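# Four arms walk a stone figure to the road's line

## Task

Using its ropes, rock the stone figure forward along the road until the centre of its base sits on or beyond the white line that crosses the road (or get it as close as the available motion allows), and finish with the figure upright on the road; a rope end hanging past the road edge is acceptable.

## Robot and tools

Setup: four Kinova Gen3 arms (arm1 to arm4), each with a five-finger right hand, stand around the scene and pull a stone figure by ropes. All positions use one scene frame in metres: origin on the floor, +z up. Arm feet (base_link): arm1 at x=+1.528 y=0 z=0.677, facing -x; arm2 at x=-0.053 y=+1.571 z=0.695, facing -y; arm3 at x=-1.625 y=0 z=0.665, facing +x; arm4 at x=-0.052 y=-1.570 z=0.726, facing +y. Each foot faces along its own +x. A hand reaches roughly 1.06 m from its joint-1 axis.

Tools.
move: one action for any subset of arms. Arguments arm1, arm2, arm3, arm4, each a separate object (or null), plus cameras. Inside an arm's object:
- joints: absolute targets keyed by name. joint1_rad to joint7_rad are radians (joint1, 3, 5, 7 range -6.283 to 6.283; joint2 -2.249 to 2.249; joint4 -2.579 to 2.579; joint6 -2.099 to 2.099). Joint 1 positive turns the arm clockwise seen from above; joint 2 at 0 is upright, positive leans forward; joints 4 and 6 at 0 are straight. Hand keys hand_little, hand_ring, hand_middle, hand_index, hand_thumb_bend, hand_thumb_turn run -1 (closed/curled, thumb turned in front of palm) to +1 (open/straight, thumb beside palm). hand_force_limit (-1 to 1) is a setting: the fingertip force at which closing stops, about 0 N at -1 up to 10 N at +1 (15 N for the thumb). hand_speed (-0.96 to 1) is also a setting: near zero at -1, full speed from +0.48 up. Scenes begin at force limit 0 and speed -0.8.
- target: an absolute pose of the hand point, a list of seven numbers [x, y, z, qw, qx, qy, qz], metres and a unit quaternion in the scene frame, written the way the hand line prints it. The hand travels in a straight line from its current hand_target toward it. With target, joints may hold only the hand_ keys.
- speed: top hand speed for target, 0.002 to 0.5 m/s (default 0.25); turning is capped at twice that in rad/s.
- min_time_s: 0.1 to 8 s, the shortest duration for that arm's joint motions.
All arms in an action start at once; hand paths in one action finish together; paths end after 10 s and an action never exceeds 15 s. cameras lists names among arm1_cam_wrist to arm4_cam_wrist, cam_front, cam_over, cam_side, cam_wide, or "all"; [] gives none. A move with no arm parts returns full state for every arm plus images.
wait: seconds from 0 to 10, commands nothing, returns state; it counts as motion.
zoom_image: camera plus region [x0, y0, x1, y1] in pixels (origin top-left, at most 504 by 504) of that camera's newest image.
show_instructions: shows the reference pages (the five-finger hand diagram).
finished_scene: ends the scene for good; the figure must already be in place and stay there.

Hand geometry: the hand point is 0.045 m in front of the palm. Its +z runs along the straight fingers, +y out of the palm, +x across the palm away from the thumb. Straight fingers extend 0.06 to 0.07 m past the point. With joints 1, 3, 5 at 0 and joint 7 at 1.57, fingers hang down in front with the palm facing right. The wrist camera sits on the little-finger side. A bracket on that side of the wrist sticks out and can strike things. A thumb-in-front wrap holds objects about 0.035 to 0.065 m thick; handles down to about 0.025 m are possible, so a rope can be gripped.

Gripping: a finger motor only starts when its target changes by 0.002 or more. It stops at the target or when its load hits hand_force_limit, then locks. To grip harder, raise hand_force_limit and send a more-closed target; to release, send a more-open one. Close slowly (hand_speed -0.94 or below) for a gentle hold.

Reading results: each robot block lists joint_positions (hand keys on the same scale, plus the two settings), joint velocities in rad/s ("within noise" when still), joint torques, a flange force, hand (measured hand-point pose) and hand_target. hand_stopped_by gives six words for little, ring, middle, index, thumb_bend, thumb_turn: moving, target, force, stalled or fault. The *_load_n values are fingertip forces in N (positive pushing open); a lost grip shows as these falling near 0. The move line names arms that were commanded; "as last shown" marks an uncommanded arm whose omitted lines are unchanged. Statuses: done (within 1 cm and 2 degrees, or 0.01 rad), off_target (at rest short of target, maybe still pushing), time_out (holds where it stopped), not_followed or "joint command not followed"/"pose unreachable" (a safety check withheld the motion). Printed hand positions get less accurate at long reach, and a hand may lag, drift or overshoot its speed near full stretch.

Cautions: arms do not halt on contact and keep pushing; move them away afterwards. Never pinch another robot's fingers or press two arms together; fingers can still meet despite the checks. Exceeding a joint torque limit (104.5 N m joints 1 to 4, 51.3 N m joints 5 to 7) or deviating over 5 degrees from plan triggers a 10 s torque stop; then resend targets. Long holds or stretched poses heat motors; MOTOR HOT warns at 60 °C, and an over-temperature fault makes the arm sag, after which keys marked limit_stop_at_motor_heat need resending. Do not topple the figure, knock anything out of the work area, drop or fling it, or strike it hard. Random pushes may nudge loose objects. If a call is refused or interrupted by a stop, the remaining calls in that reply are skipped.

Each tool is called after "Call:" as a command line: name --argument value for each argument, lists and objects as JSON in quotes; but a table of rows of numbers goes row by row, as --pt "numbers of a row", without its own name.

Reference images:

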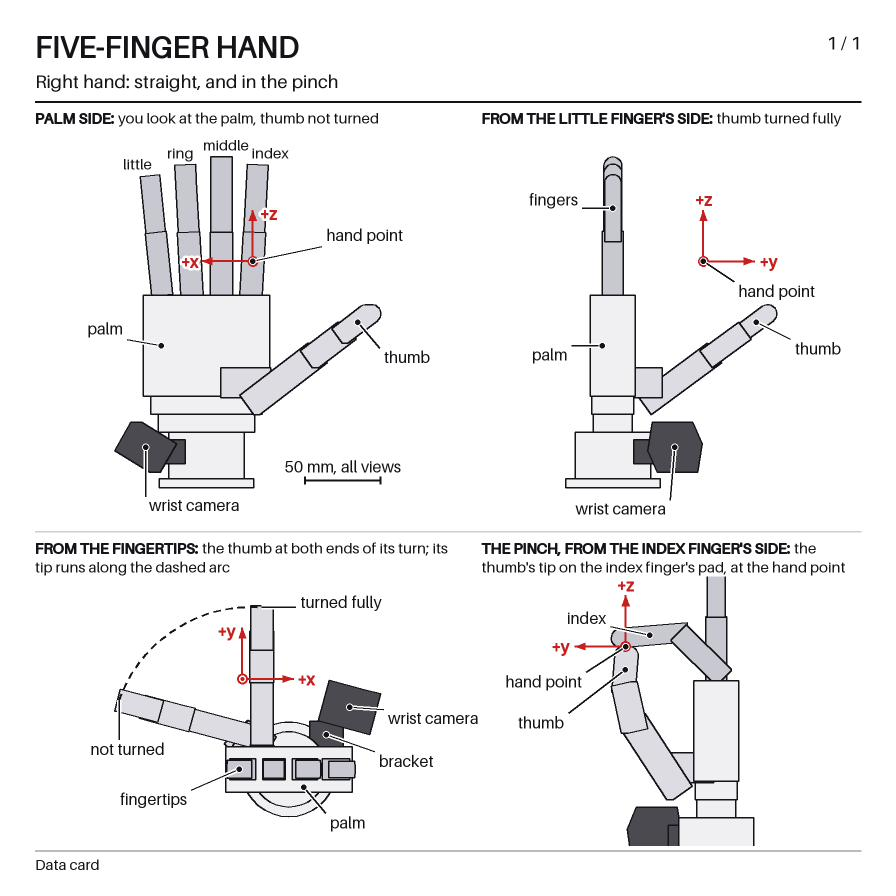

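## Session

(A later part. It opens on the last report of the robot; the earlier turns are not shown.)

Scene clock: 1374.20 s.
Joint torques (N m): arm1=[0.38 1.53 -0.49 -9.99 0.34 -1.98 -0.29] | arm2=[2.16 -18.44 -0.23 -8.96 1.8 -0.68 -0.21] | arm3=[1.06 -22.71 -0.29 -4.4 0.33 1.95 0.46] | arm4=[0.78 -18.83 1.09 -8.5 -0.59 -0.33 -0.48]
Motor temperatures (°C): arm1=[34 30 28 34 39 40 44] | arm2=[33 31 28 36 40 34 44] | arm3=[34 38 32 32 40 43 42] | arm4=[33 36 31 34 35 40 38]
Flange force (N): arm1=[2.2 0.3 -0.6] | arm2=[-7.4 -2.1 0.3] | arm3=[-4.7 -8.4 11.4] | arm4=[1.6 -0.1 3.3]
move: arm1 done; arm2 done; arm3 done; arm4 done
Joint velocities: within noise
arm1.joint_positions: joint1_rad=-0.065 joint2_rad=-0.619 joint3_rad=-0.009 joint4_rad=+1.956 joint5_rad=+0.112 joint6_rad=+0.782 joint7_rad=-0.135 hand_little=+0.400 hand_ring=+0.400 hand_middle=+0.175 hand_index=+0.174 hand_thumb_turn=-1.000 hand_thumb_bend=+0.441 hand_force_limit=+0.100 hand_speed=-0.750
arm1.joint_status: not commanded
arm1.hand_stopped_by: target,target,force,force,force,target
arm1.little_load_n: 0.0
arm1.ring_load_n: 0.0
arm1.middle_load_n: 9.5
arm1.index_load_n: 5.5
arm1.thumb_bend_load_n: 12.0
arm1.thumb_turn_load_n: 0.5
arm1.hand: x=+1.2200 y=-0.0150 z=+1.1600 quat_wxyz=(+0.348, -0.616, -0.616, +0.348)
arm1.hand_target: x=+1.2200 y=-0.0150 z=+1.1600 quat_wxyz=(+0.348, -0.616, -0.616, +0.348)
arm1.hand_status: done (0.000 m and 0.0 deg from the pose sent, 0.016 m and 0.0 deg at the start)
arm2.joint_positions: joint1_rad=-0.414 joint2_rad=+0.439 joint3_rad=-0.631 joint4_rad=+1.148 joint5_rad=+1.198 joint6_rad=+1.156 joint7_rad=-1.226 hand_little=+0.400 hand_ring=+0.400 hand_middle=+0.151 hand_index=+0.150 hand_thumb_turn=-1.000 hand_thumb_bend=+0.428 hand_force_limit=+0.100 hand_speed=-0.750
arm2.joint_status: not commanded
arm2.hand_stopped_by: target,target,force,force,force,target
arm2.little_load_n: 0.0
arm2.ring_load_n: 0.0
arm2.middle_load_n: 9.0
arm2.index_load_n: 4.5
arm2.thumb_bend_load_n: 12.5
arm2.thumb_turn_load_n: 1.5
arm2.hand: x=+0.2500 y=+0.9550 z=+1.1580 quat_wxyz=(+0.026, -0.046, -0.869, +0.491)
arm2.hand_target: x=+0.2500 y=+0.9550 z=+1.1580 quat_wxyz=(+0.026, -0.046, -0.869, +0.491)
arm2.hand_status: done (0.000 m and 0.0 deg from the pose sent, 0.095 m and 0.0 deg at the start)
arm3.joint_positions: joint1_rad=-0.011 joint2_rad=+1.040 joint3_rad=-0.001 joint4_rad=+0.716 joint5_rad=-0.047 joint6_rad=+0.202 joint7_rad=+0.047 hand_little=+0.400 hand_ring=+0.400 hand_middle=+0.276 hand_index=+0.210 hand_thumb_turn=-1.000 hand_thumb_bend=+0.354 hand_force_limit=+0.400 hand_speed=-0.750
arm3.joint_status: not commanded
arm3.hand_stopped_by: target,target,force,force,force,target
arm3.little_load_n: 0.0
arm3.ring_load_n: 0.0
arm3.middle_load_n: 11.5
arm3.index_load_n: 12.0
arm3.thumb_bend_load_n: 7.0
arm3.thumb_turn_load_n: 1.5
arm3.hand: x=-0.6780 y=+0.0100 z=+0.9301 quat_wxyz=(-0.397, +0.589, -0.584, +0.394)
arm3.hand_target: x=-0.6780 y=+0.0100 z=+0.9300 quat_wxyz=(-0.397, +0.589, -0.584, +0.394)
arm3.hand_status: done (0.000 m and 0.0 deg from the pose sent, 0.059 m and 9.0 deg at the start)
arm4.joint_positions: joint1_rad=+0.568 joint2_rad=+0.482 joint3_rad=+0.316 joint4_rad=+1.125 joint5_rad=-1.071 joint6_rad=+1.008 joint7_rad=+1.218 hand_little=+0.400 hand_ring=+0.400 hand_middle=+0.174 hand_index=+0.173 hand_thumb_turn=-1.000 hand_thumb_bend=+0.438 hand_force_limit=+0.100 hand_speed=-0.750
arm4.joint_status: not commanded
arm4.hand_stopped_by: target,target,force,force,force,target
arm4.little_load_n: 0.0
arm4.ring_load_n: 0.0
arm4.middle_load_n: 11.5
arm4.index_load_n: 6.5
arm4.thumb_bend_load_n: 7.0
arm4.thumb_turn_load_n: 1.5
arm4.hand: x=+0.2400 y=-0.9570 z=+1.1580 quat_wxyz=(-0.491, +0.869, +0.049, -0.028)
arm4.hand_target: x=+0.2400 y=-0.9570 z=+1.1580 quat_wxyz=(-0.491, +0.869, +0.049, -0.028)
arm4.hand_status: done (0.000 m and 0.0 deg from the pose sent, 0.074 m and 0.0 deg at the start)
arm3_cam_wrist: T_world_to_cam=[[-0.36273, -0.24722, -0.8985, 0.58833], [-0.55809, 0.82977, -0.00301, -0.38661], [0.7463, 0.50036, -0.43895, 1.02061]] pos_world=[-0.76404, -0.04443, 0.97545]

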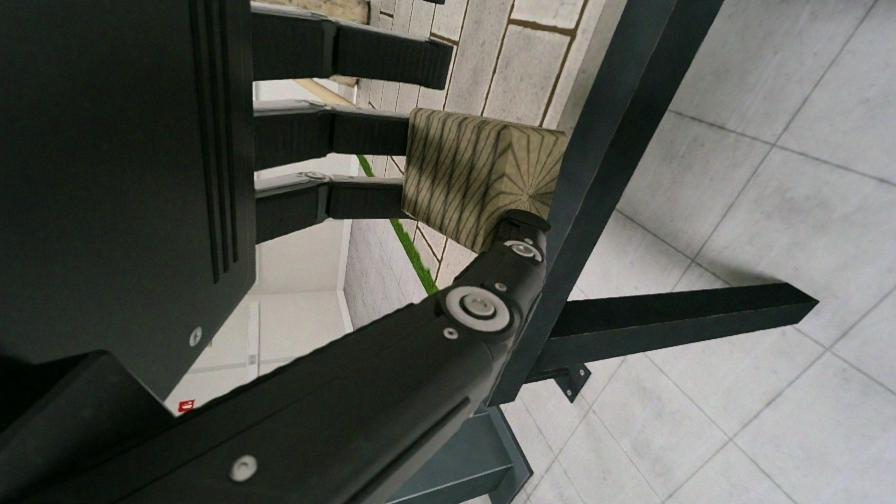

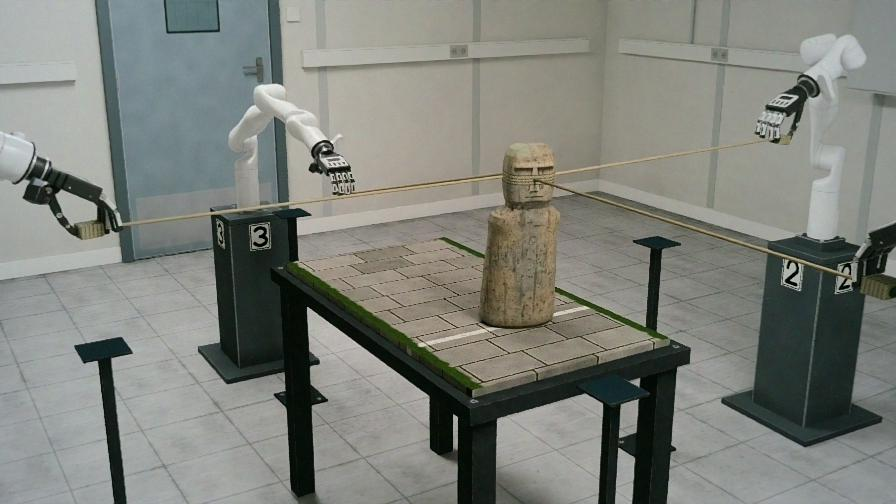

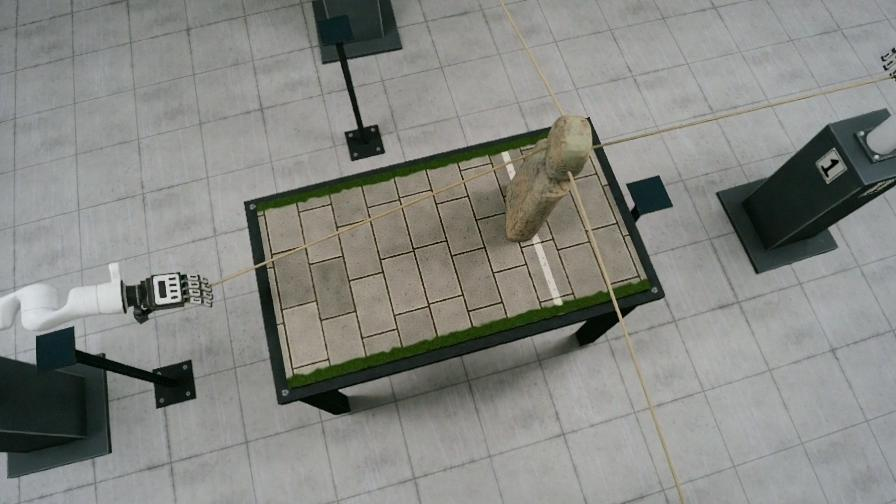

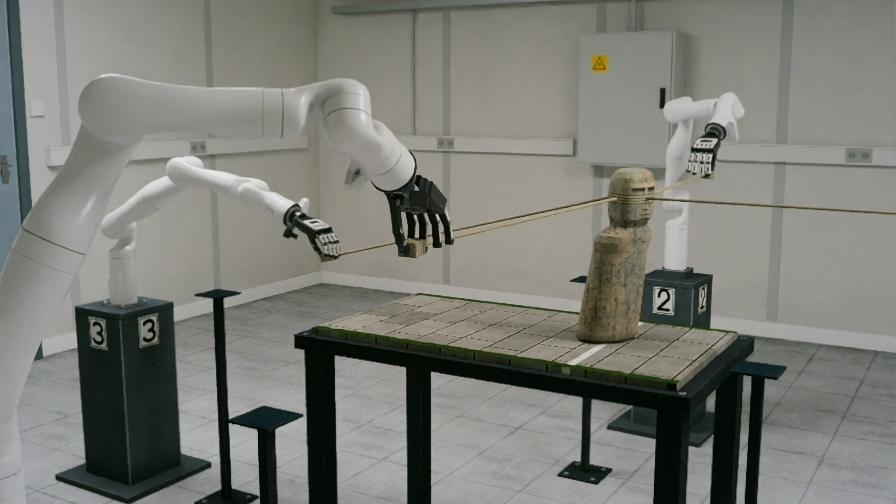

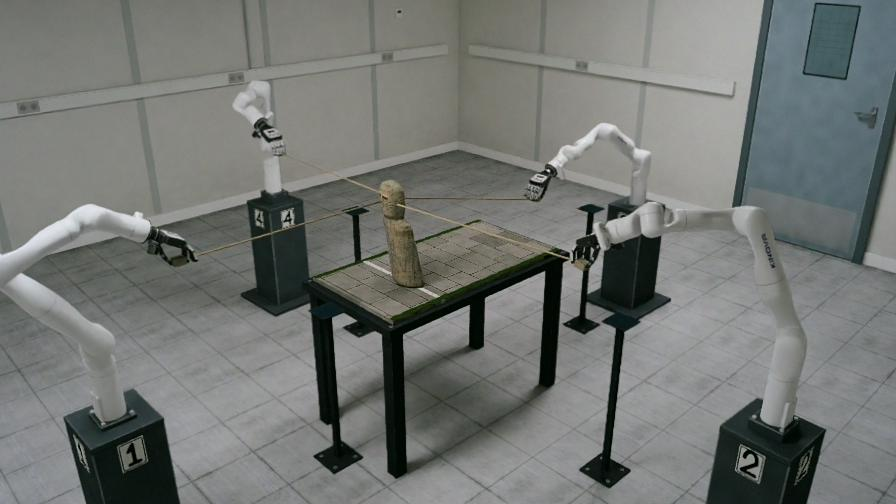

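Call:
move --arm2 '{"target": [0.270, 1.038, 1.158, 0.02575, -0.0456, -0.8695, 0.4915], "speed": 0.12}' --arm3 '{"target": [-0.648, 0.012, 0.930, 0.4324, -0.5634, 0.5584, -0.4286], "speed": 0.12}' --arm4 '{"target": [0.290, -0.884, 1.158, 0.4914, -0.8694, -0.0494, 0.0279], "speed": 0.12}' --cameras '["arm3_cam_wrist", "cam_front", "cam_over", "cam_side", "cam_wide"]'

Call:
zoom_image --camera "cam_over" --region '[440, 70, 660, 290]'

Call:
zoom_image --camera "cam_front" --region '[460, 150, 660, 350]'

Call:
zoom_image --camera "cam_side" --region '[550, 160, 750, 360]'

Scene clock: 1428.33 s.
Joint torques (N m): arm1=[0.42 1.43 -0.6 -10.02 0.32 -2 -0.33] | arm2=[2.12 -15.94 0 -8.8 1.96 -0.39 -0.22] | arm3=[2.2 -20.36 0.11 -0.46 0.45 4.14 0.65] | arm4=[-0.86 -22.23 -0.29 -9.32 -1.45 -1.63 -0.59]
Motor temperatures (°C): arm1=[34 30 28 34 39 40 44] | arm2=[33 31 28 36 40 34 44] | arm3=[34 38 32 32 40 42 42] | arm4=[33 37 31 34 35 40 38]
Flange force (N): arm1=[2.7 0.2 -0.4] | arm2=[-7.7 -1.0 -0.9] | arm3=[-7.1 -12.4 23.3] | arm4=[-0.8 3.6 -2.2]
move: arm2 done; arm3 done; arm4 done
Joint velocities: within noise
arm1: as last shown
arm1.middle_load_n: 9.0
arm1.index_load_n: 5.0
arm2.joint_positions: joint1_rad=-0.494 joint2_rad=+0.323 joint3_rad=-0.659 joint4_rad=+1.315 joint5_rad=+1.195 joint6_rad=+1.242 joint7_rad=-1.368 hand_little=+0.400 hand_ring=+0.400 hand_middle=+0.151 hand_index=+0.150 hand_thumb_turn=-1.000 hand_thumb_bend=+0.428 hand_force_limit=+0.100 hand_speed=-0.750
arm2.joint_status: not commanded
arm2.hand_stopped_by: target,target,force,force,force,target
arm2.little_load_n: 0.0
arm2.ring_load_n: 0.0
arm2.middle_load_n: 9.0
arm2.index_load_n: 4.5
arm2.thumb_bend_load_n: 12.5
arm2.thumb_turn_load_n: 1.5
arm2.hand: x=+0.2700 y=+1.0380 z=+1.1580 quat_wxyz=(+0.026, -0.046, -0.869, +0.491)
arm2.hand_target: x=+0.2700 y=+1.0380 z=+1.1580 quat_wxyz=(+0.026, -0.046, -0.869, +0.491)
arm2.hand_status: done (0.000 m and 0.0 deg from the pose sent, 0.085 m and 0.0 deg at the start)
arm3.joint_positions: joint1_rad=-0.010 joint2_rad=+1.103 joint3_rad=-0.014 joint4_rad=+0.690 joint5_rad=-0.045 joint6_rad=+0.041 joint7_rad=+0.055 hand_little=+0.400 hand_ring=+0.400 hand_middle=+0.277 hand_index=+0.210 hand_thumb_turn=-1.000 hand_thumb_bend=+0.353 hand_force_limit=+0.400 hand_speed=-0.750
arm3.joint_status: not commanded
arm3.hand_stopped_by: target,target,force,force,force,target
arm3.little_load_n: -0.5
arm3.ring_load_n: 0.0
arm3.middle_load_n: 15.5
arm3.index_load_n: 15.5
arm3.thumb_bend_load_n: 5.0
arm3.thumb_turn_load_n: 1.0
arm3.hand: x=-0.6480 y=+0.0120 z=+0.9300 quat_wxyz=(-0.432, +0.563, -0.558, +0.429)
arm3.hand_target: x=-0.6480 y=+0.0120 z=+0.9300 quat_wxyz=(-0.432, +0.563, -0.558, +0.429)
arm3.hand_status: done (0.000 m and 0.0 deg from the pose sent, 0.030 m and 7.0 deg at the start)
arm4.joint_positions: joint1_rad=+0.623 joint2_rad=+0.755 joint3_rad=+0.342 joint4_rad=+0.645 joint5_rad=-1.063 joint6_rad=+1.126 joint7_rad=+1.017 hand_little=+0.400 hand_ring=+0.400 hand_middle=+0.174 hand_index=+0.173 hand_thumb_turn=-1.000 hand_thumb_bend=+0.438 hand_force_limit=+0.100 hand_speed=-0.750
arm4.joint_status: not commanded
arm4.hand_stopped_by: target,target,force,force,force,target
arm4.little_load_n: 0.0
arm4.ring_load_n: 0.0
arm4.middle_load_n: 8.5
arm4.index_load_n: 3.5
arm4.thumb_bend_load_n: 9.5
arm4.thumb_turn_load_n: 2.0
arm4.hand: x=+0.2900 y=-0.8840 z=+1.1580 quat_wxyz=(-0.491, +0.869, +0.049, -0.028)
arm4.hand_target: x=+0.2900 y=-0.8840 z=+1.1580 quat_wxyz=(-0.491, +0.869, +0.049, -0.028)
arm4.hand_status: done (0.000 m and 0.0 deg from the pose sent, 0.088 m and 0.0 deg at the start)
arm3_cam_wrist: T_world_to_cam=[[-0.24999, -0.24613, -0.93644, 0.70793], [-0.55373, 0.82973, -0.07026, -0.30616], [0.79429, 0.50097, -0.34371, 0.93978]] pos_world=[-0.73901, -0.04252, 0.96444]

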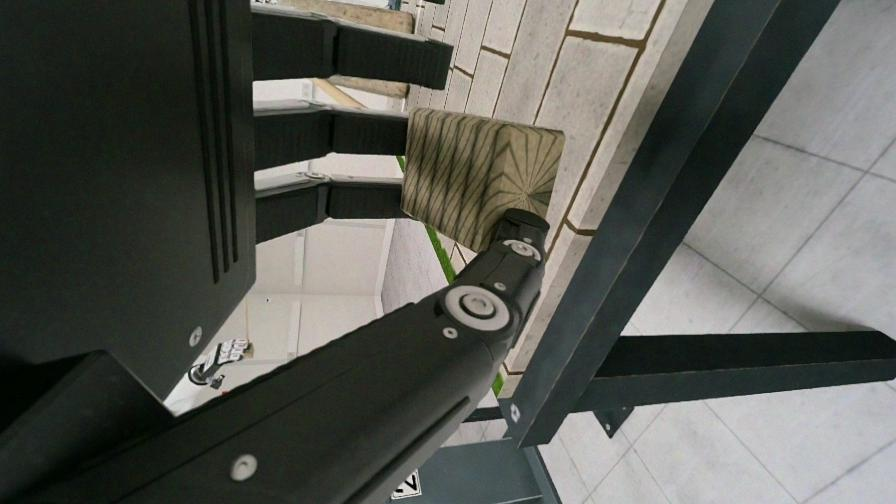

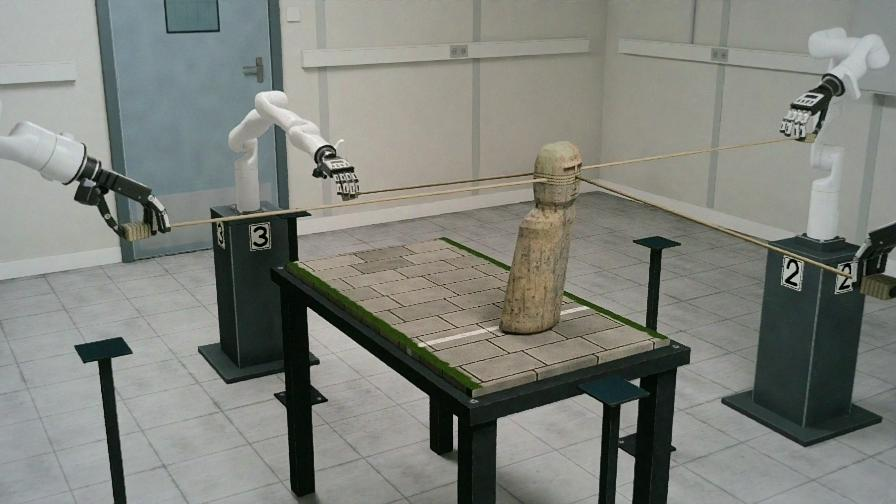

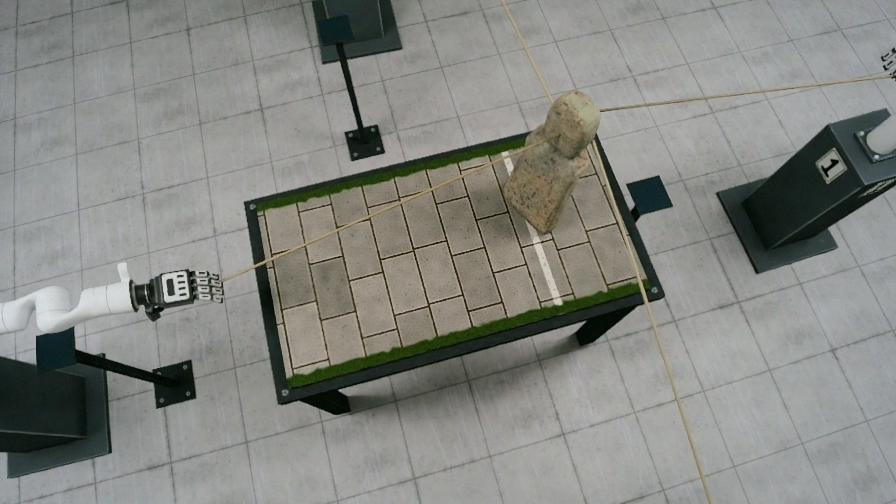

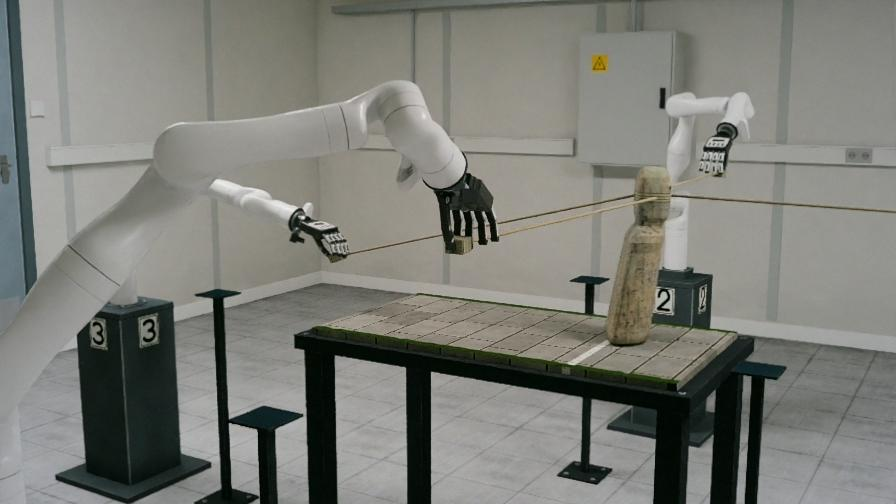

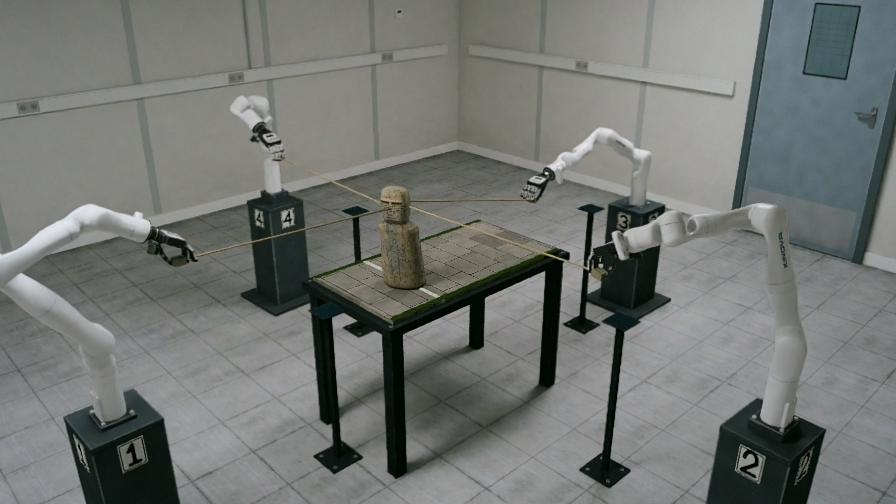

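Scaled by 2.291 from the camera's image (finer frame: 1280x720).

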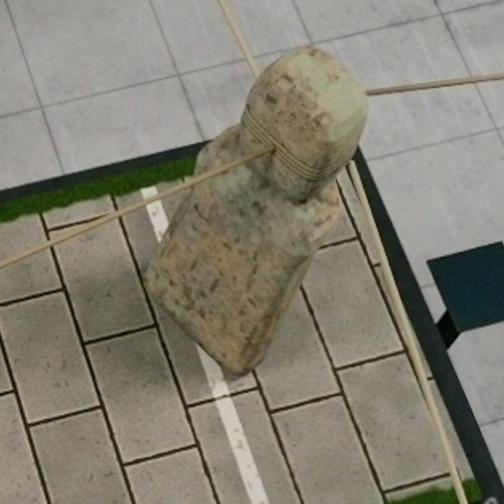

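Scaled by 2.520 from the camera's image (finer frame: 1280x720).

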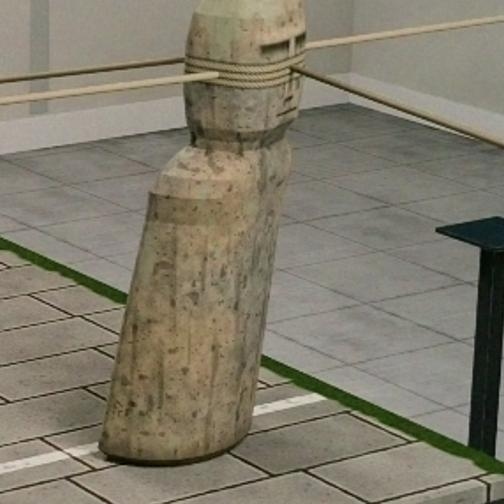

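Scaled by 2.520 from the camera's image (finer frame: 1280x720).

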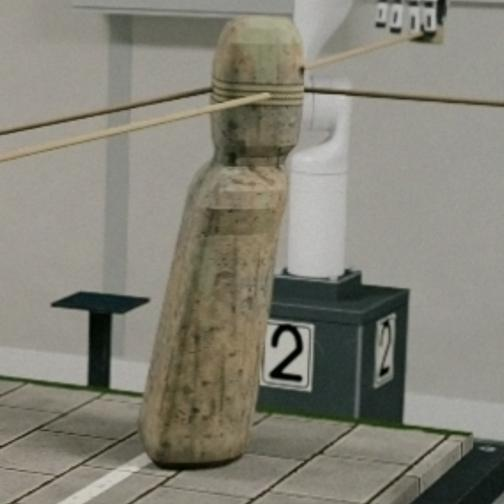

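Call:
move --arm3 '{"target": [-0.630, 0.012, 0.930, 0.4324, -0.5634, 0.5584, -0.4286], "speed": 0.06}' --cameras '["cam_front", "cam_over", "cam_side", "cam_wide"]'

Call:
zoom_image --camera "cam_over" --region '[440, 70, 660, 290]'

Call:
zoom_image --camera "cam_front" --region '[460, 150, 660, 350]'

Call:
zoom_image --camera "cam_side" --region '[550, 160, 750, 360]'

Scene clock: 1467.93 s.
Joint torques (N m): arm1=[0.45 1.54 -0.64 -10 0.32 -1.97 -0.3] | arm2=[2.11 -15.92 -0.01 -8.83 1.96 -0.38 -0.19] | arm3=[0.5 -28.53 -0.46 -10.73 0.1 -2.2 0.33] | arm4=[-0.78 -22.18 -0.28 -9.34 -1.42 -1.59 -0.56]
Motor temperatures (°C): arm1=[34 30 28 34 39 40 44] | arm2=[33 31 28 36 40 34 44] | arm3=[34 39 32 32 40 42 42] | arm4=[33 37 31 34 35 40 38]
Flange force (N): arm1=[2.9 0.3 -0.5] | arm2=[-7.5 -0.8 -0.8] | arm3=no reading | arm4=[-1.3 3.9 -2.2]
move: arm3 done
Joint velocities: within noise
arm1, arm2, arm4: as last shown
arm1.ring_load_n: -0.5
arm2.index_load_n: 5.0
arm3.joint_positions: joint1_rad=-0.013 joint2_rad=+1.177 joint3_rad=-0.003 joint4_rad=+0.526 joint5_rad=-0.048 joint6_rad=+0.132 joint7_rad=+0.049 hand_little=+0.400 hand_ring=+0.400 hand_middle=+0.276 hand_index=+0.210 hand_thumb_turn=-1.000 hand_thumb_bend=+0.354 hand_force_limit=+0.400 hand_speed=-0.750
arm3.joint_status: not commanded
arm3.hand_stopped_by: target,target,force,force,force,target
arm3.little_load_n: 0.0
arm3.ring_load_n: 0.0
arm3.middle_load_n: 6.0
arm3.index_load_n: 7.0
arm3.thumb_bend_load_n: 10.5
arm3.thumb_turn_load_n: 1.5
arm3.hand: x=-0.6300 y=+0.0120 z=+0.9300 quat_wxyz=(-0.432, +0.563, -0.558, +0.429)
arm3.hand_target: x=-0.6300 y=+0.0120 z=+0.9300 quat_wxyz=(-0.432, +0.563, -0.558, +0.429)
arm3.hand_status: done (0.000 m and 0.0 deg from the pose sent, 0.018 m and 0.0 deg at the start)

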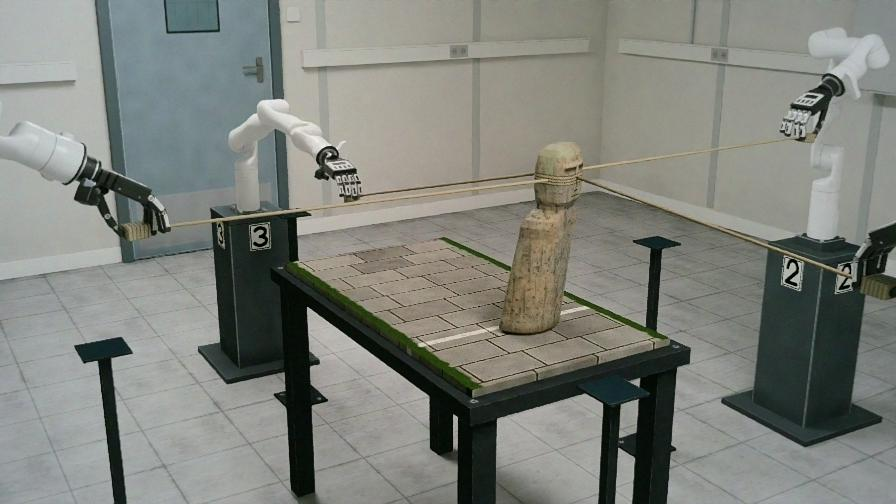

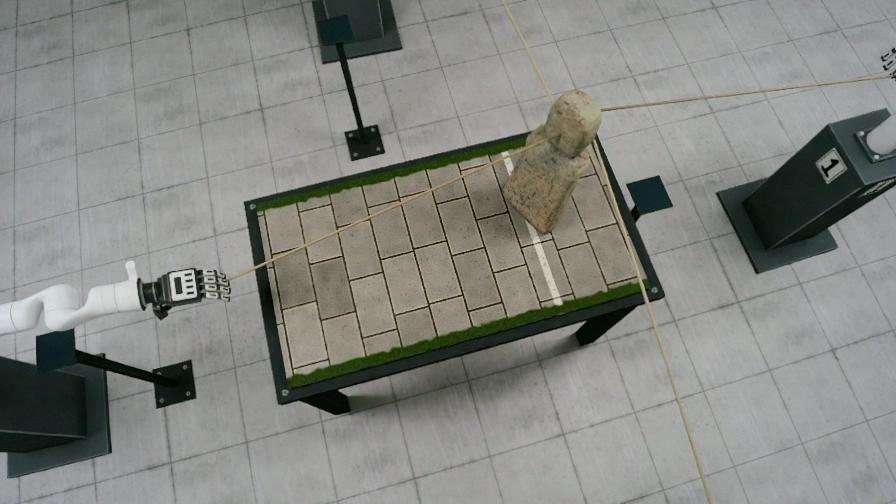

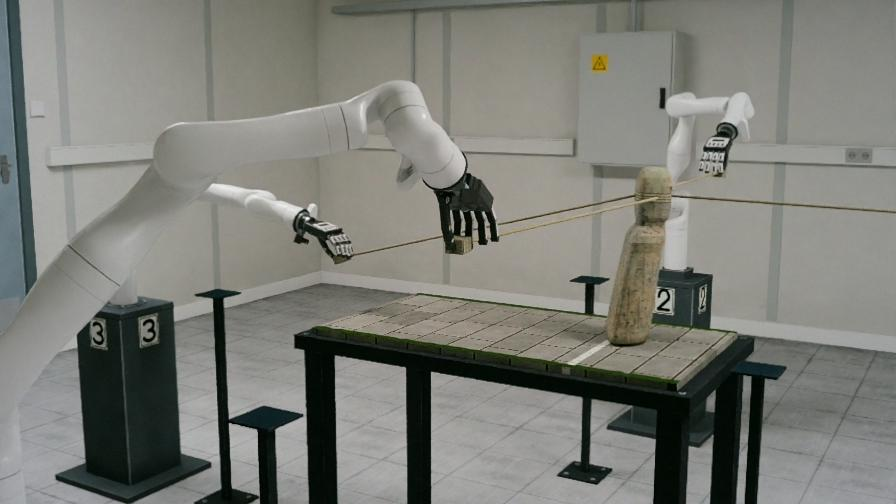

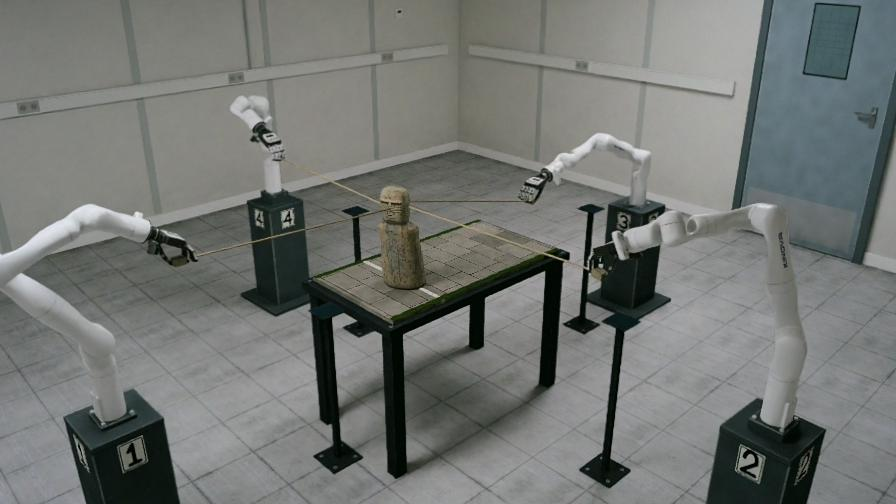

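Scaled by 2.291 from the camera's image (finer frame: 1280x720).

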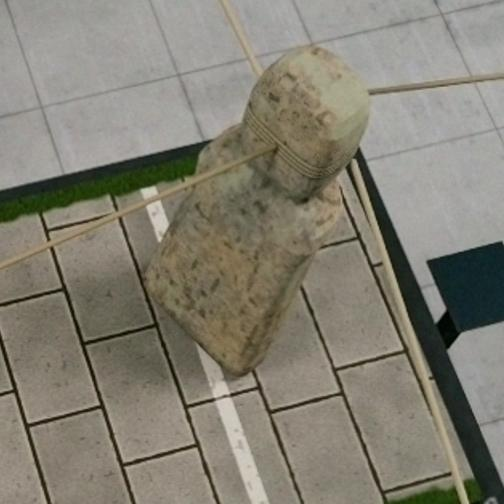

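Scaled by 2.520 from the camera's image (finer frame: 1280x720).

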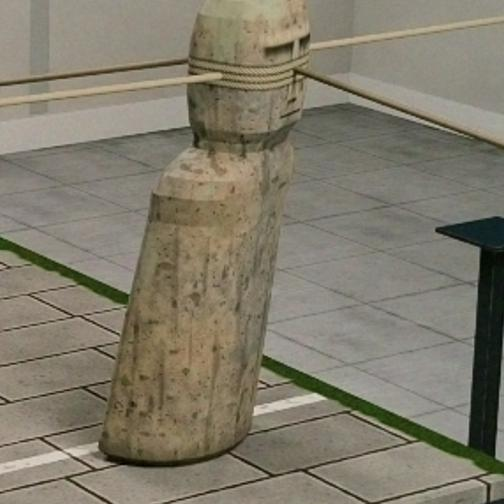

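Scaled by 2.520 from the camera's image (finer frame: 1280x720).

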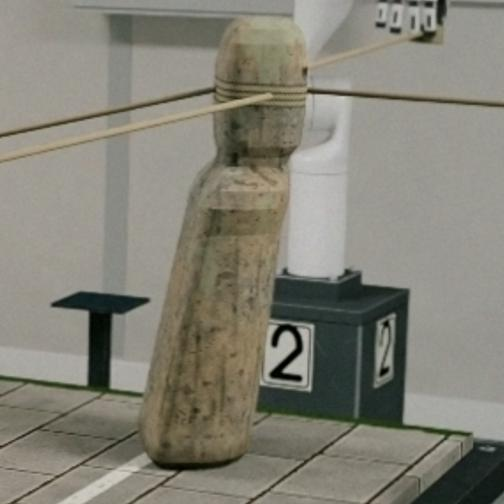

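Call:
move --arm1 '{"target": [0.641, -0.031, 0.850, 0.348, -0.6157, -0.6157, 0.348], "speed": 0.35}' --arm2 '{"target": [0.300, 0.7465, 0.530, 0.02575, -0.0456, -0.8695, 0.4915], "speed": 0.35}' --arm3 '{"target": [-0.605, 0.012, 0.835, 0.4324, -0.5634, 0.5584, -0.4286], "speed": 0.35}' --arm4 '{"target": [0.330, -0.726, 0.660, 0.4914, -0.8694, -0.0494, 0.0279], "speed": 0.35}' --cameras '["all"]'

Scene clock: 1712.87 s.
Joint torques (N m): arm1=[0.47 -26.24 0.12 -9.54 0.24 -1.94 -0.29] | arm2=[2.1 -28.85 1.05 -7.77 1.26 0.63 -0.22] | arm3=[0.77 -27.14 -0.42 -8.62 0.2 -0.87 0.33] | arm4=[-0.86 -27.95 -1.91 -9.88 -1.07 -1.21 -0.57]
Motor temperatures (°C): arm1=[34 29 28 34 39 39 43] | arm2=[33 31 28 36 40 34 44] | arm3=[34 39 32 33 40 42 42] | arm4=[33 37 31 34 35 40 37]
Flange force (N): arm1=[-1.4 0.2 1.2] | arm2=no reading | arm3=no reading | arm4=no reading
move: arm1 done; arm2 done; arm3 done; arm4 off_target
Joint velocities: arm1=[within noise] | arm2=[within noise] | arm3=[within noise] | arm4=[0 0 0.01 0 -0.007 0 0]
arm1.joint_positions: joint1_rad=-0.011 joint2_rad=+0.995 joint3_rad=-0.008 joint4_rad=+0.982 joint5_rad=+0.260 joint6_rad=+0.142 joint7_rad=-0.273 hand_little=+0.400 hand_ring=+0.400 hand_middle=+0.175 hand_index=+0.174 hand_thumb_turn=-1.000 hand_thumb_bend=+0.441 hand_force_limit=+0.100 hand_speed=-0.750
arm1.joint_status: not commanded
arm1.hand_stopped_by: target,target,force,force,force,target
arm1.little_load_n: 0.0
arm1.ring_load_n: 0.0
arm1.middle_load_n: 9.0
arm1.index_load_n: 5.0
arm1.thumb_bend_load_n: 12.0
arm1.thumb_turn_load_n: 1.0
arm1.hand: x=+0.6410 y=-0.0310 z=+0.8500 quat_wxyz=(+0.348, -0.616, -0.616, +0.348)
arm1.hand_target: x=+0.6410 y=-0.0310 z=+0.8500 quat_wxyz=(+0.348, -0.616, -0.616, +0.348)
arm1.hand_status: done (0.000 m and 0.0 deg from the pose sent, 0.657 m and 0.0 deg at the start)
arm2.joint_positions: joint1_rad=-0.535 joint2_rad=+1.702 joint3_rad=-0.413 joint4_rad=+0.493 joint5_rad=+1.890 joint6_rad=+0.693 joint7_rad=-1.847 hand_little=+0.400 hand_ring=+0.400 hand_middle=+0.151 hand_index=+0.150 hand_thumb_turn=-1.000 hand_thumb_bend=+0.428 hand_force_limit=+0.100 hand_speed=-0.750
arm2.joint_status: not commanded
arm2.hand_stopped_by: target,target,force,force,force,target
arm2.little_load_n: -0.5
arm2.ring_load_n: 0.0
arm2.middle_load_n: 9.5
arm2.index_load_n: 5.0
arm2.thumb_bend_load_n: 12.5
arm2.thumb_turn_load_n: 1.5
arm2.hand: x=+0.3000 y=+0.7465 z=+0.5300 quat_wxyz=(+0.026, -0.046, -0.869, +0.491)
arm2.hand_target: x=+0.3000 y=+0.7465 z=+0.5300 quat_wxyz=(+0.026, -0.046, -0.869, +0.491)
arm2.hand_status: done (0.000 m and 0.0 deg from the pose sent, 0.693 m and 0.0 deg at the start)
arm3.joint_positions: joint1_rad=-0.013 joint2_rad=+1.396 joint3_rad=-0.006 joint4_rad=+0.329 joint5_rad=-0.048 joint6_rad=+0.110 joint7_rad=+0.052 hand_little=+0.400 hand_ring=+0.400 hand_middle=+0.276 hand_index=+0.210 hand_thumb_turn=-1.000 hand_thumb_bend=+0.354 hand_force_limit=+0.400 hand_speed=-0.750
arm3.joint_status: not commanded
arm3.hand_stopped_by: target,target,force,force,force,target
arm3.little_load_n: 0.0
arm3.ring_load_n: 0.0
arm3.middle_load_n: 7.5
arm3.index_load_n: 8.5
arm3.thumb_bend_load_n: 9.0
arm3.thumb_turn_load_n: 1.5
arm3.hand: x=-0.6050 y=+0.0120 z=+0.8350 quat_wxyz=(-0.432, +0.563, -0.558, +0.429)
arm3.hand_target: x=-0.6050 y=+0.0120 z=+0.8350 quat_wxyz=(-0.432, +0.563, -0.558, +0.429)
arm3.hand_status: done (0.000 m and 0.0 deg from the pose sent, 0.098 m and 0.0 deg at the start)
arm4.joint_positions: joint1_rad=+0.623 joint2_rad=+1.745 joint3_rad=+0.254 joint4_rad=+0.035 joint5_rad=-1.250 joint6_rad=+0.640 joint7_rad=+1.281 hand_little=+0.400 hand_ring=+0.400 hand_middle=+0.174 hand_index=+0.173 hand_thumb_turn=-1.000 hand_thumb_bend=+0.438 hand_force_limit=+0.100 hand_speed=-0.750
arm4.joint_status: not commanded
arm4.hand_stopped_by: target,target,force,force,force,target
arm4.little_load_n: 0.0
arm4.ring_load_n: 0.0
arm4.middle_load_n: 8.5
arm4.index_load_n: 3.5
arm4.thumb_bend_load_n: 9.5
arm4.thumb_turn_load_n: 2.0
arm4.hand: x=+0.3294 y=-0.7269 z=+0.6603 quat_wxyz=(-0.508, +0.861, +0.036, +0.005)
arm4.hand_target: x=+0.3293 y=-0.7270 z=+0.6602 quat_wxyz=(-0.508, +0.861, +0.036, +0.005)
arm4.hand_status: off_target (0.001 m and 4.6 deg from the pose sent, 0.524 m and 0.0 deg at the start; a joint's target at an end of its range on 20 of 90 steps)
pictures: arm1_cam_wrist, arm2_cam_wrist, arm3_cam_wrist, arm4_cam_wrist, cam_front, cam_over, cam_side, cam_wide
arm1_cam_wrist: T_world_to_cam=[[0.48559, 0.23098, -0.84312, 0.41375], [0.57218, -0.81315, 0.10678, -0.48886], [-0.66092, -0.53427, -0.52701, 0.96955]] pos_world=[0.7196, 0.02492, 0.91201]
arm2_cam_wrist: T_world_to_cam=[[-0.20185, 0.51486, -0.83317, 0.11989], [0.87611, 0.4752, 0.0814, -0.66526], [0.43783, -0.71352, -0.54699, 0.80687]] pos_world=[0.25376, 0.83011, 0.59539]
arm3_cam_wrist: T_world_to_cam=[[-0.25006, -0.24618, -0.93641, 0.62963], [-0.55373, 0.82973, -0.07026, -0.28903], [0.79426, 0.50095, -0.3438, 0.87303]] pos_world=[-0.69602, -0.04252, 0.86944]
arm4_cam_wrist: T_world_to_cam=[[0.32731, -0.45969, -0.82557, 0.09473], [-0.79022, -0.6122, 0.02759, -0.20588], [-0.5181, 0.64335, -0.56363, 1.12555]] pos_world=[0.38945, -0.80662, 0.71828]

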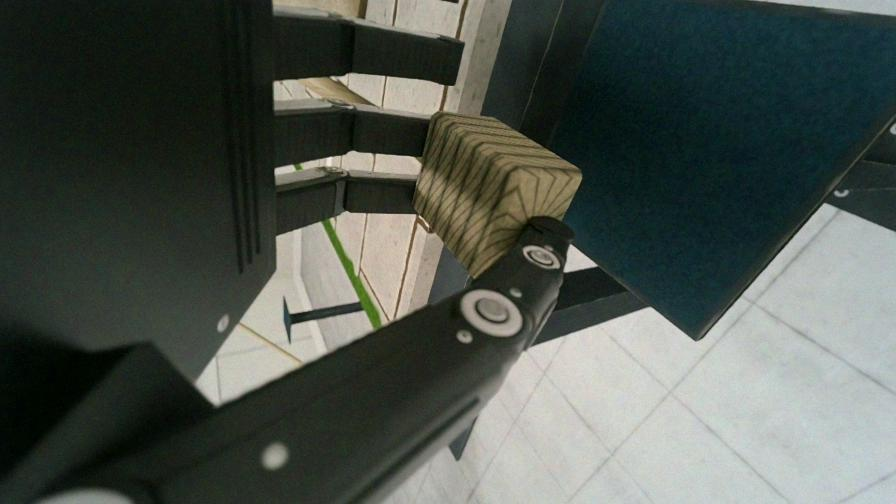

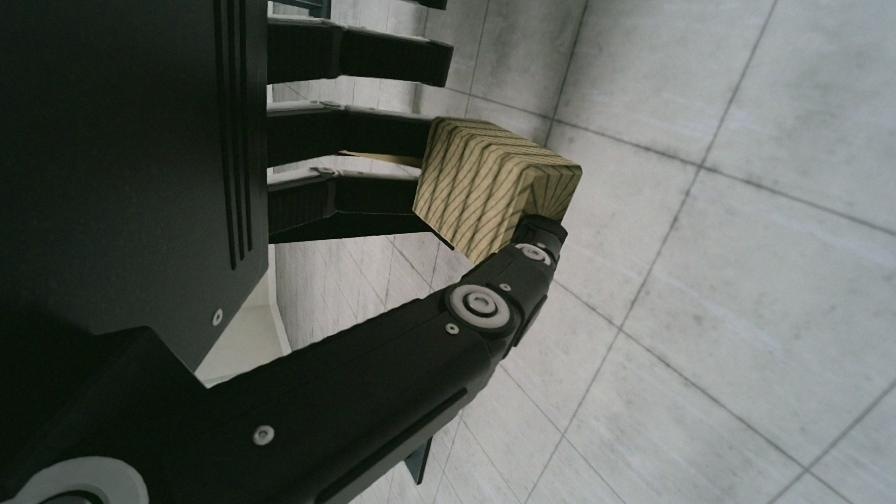

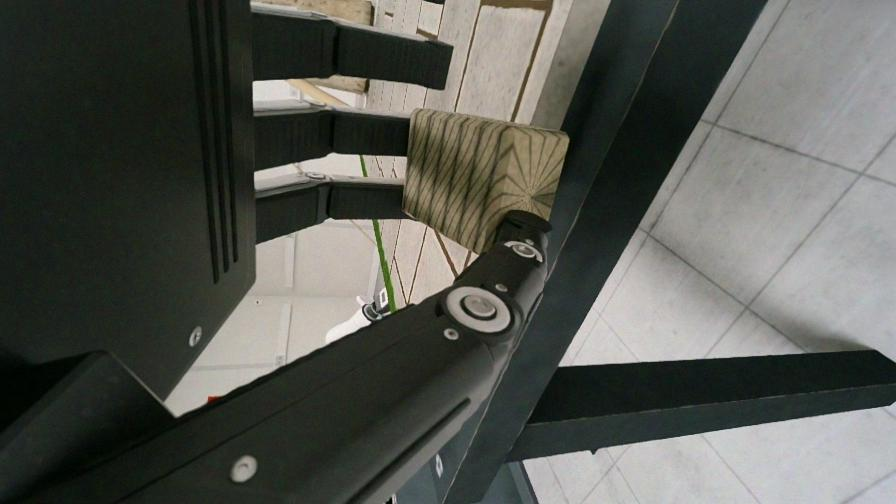

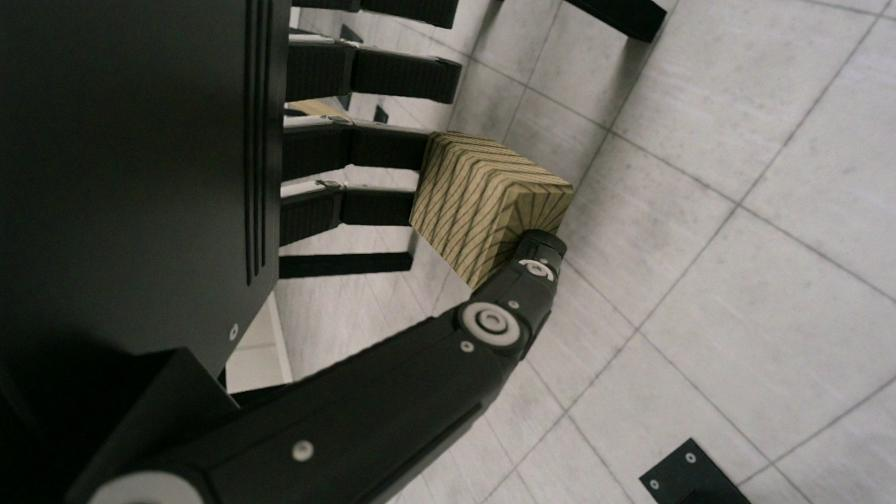

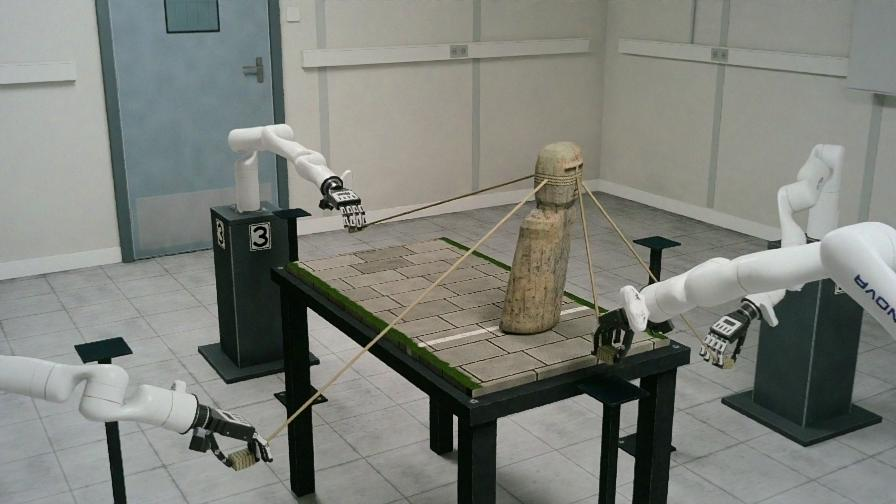

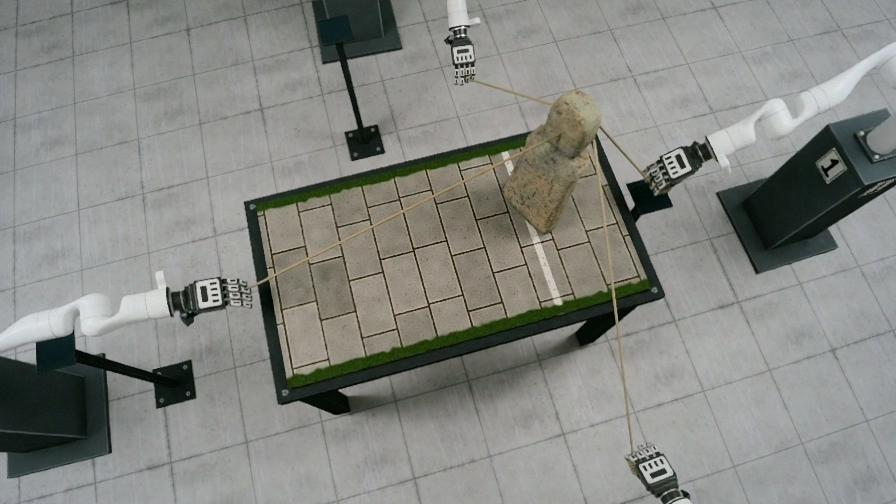

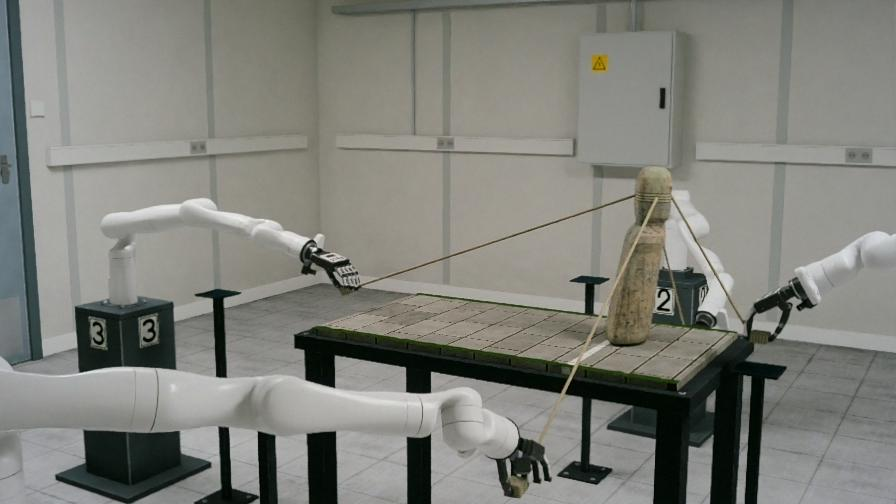

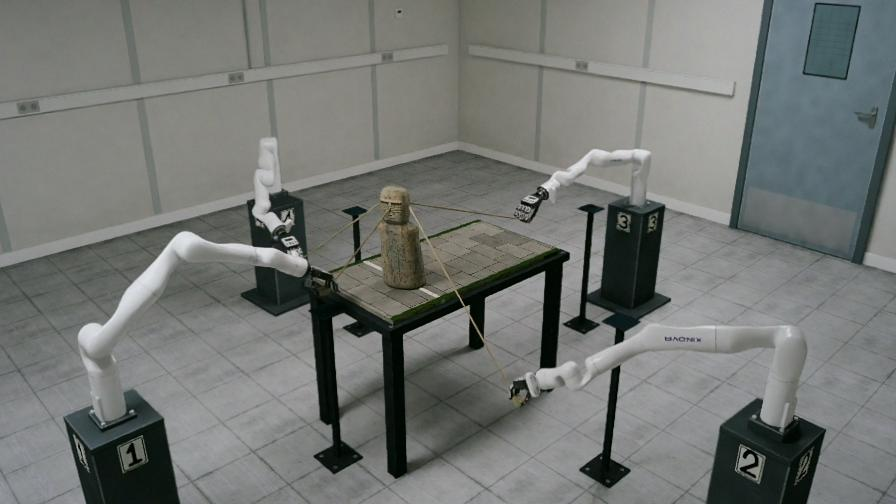

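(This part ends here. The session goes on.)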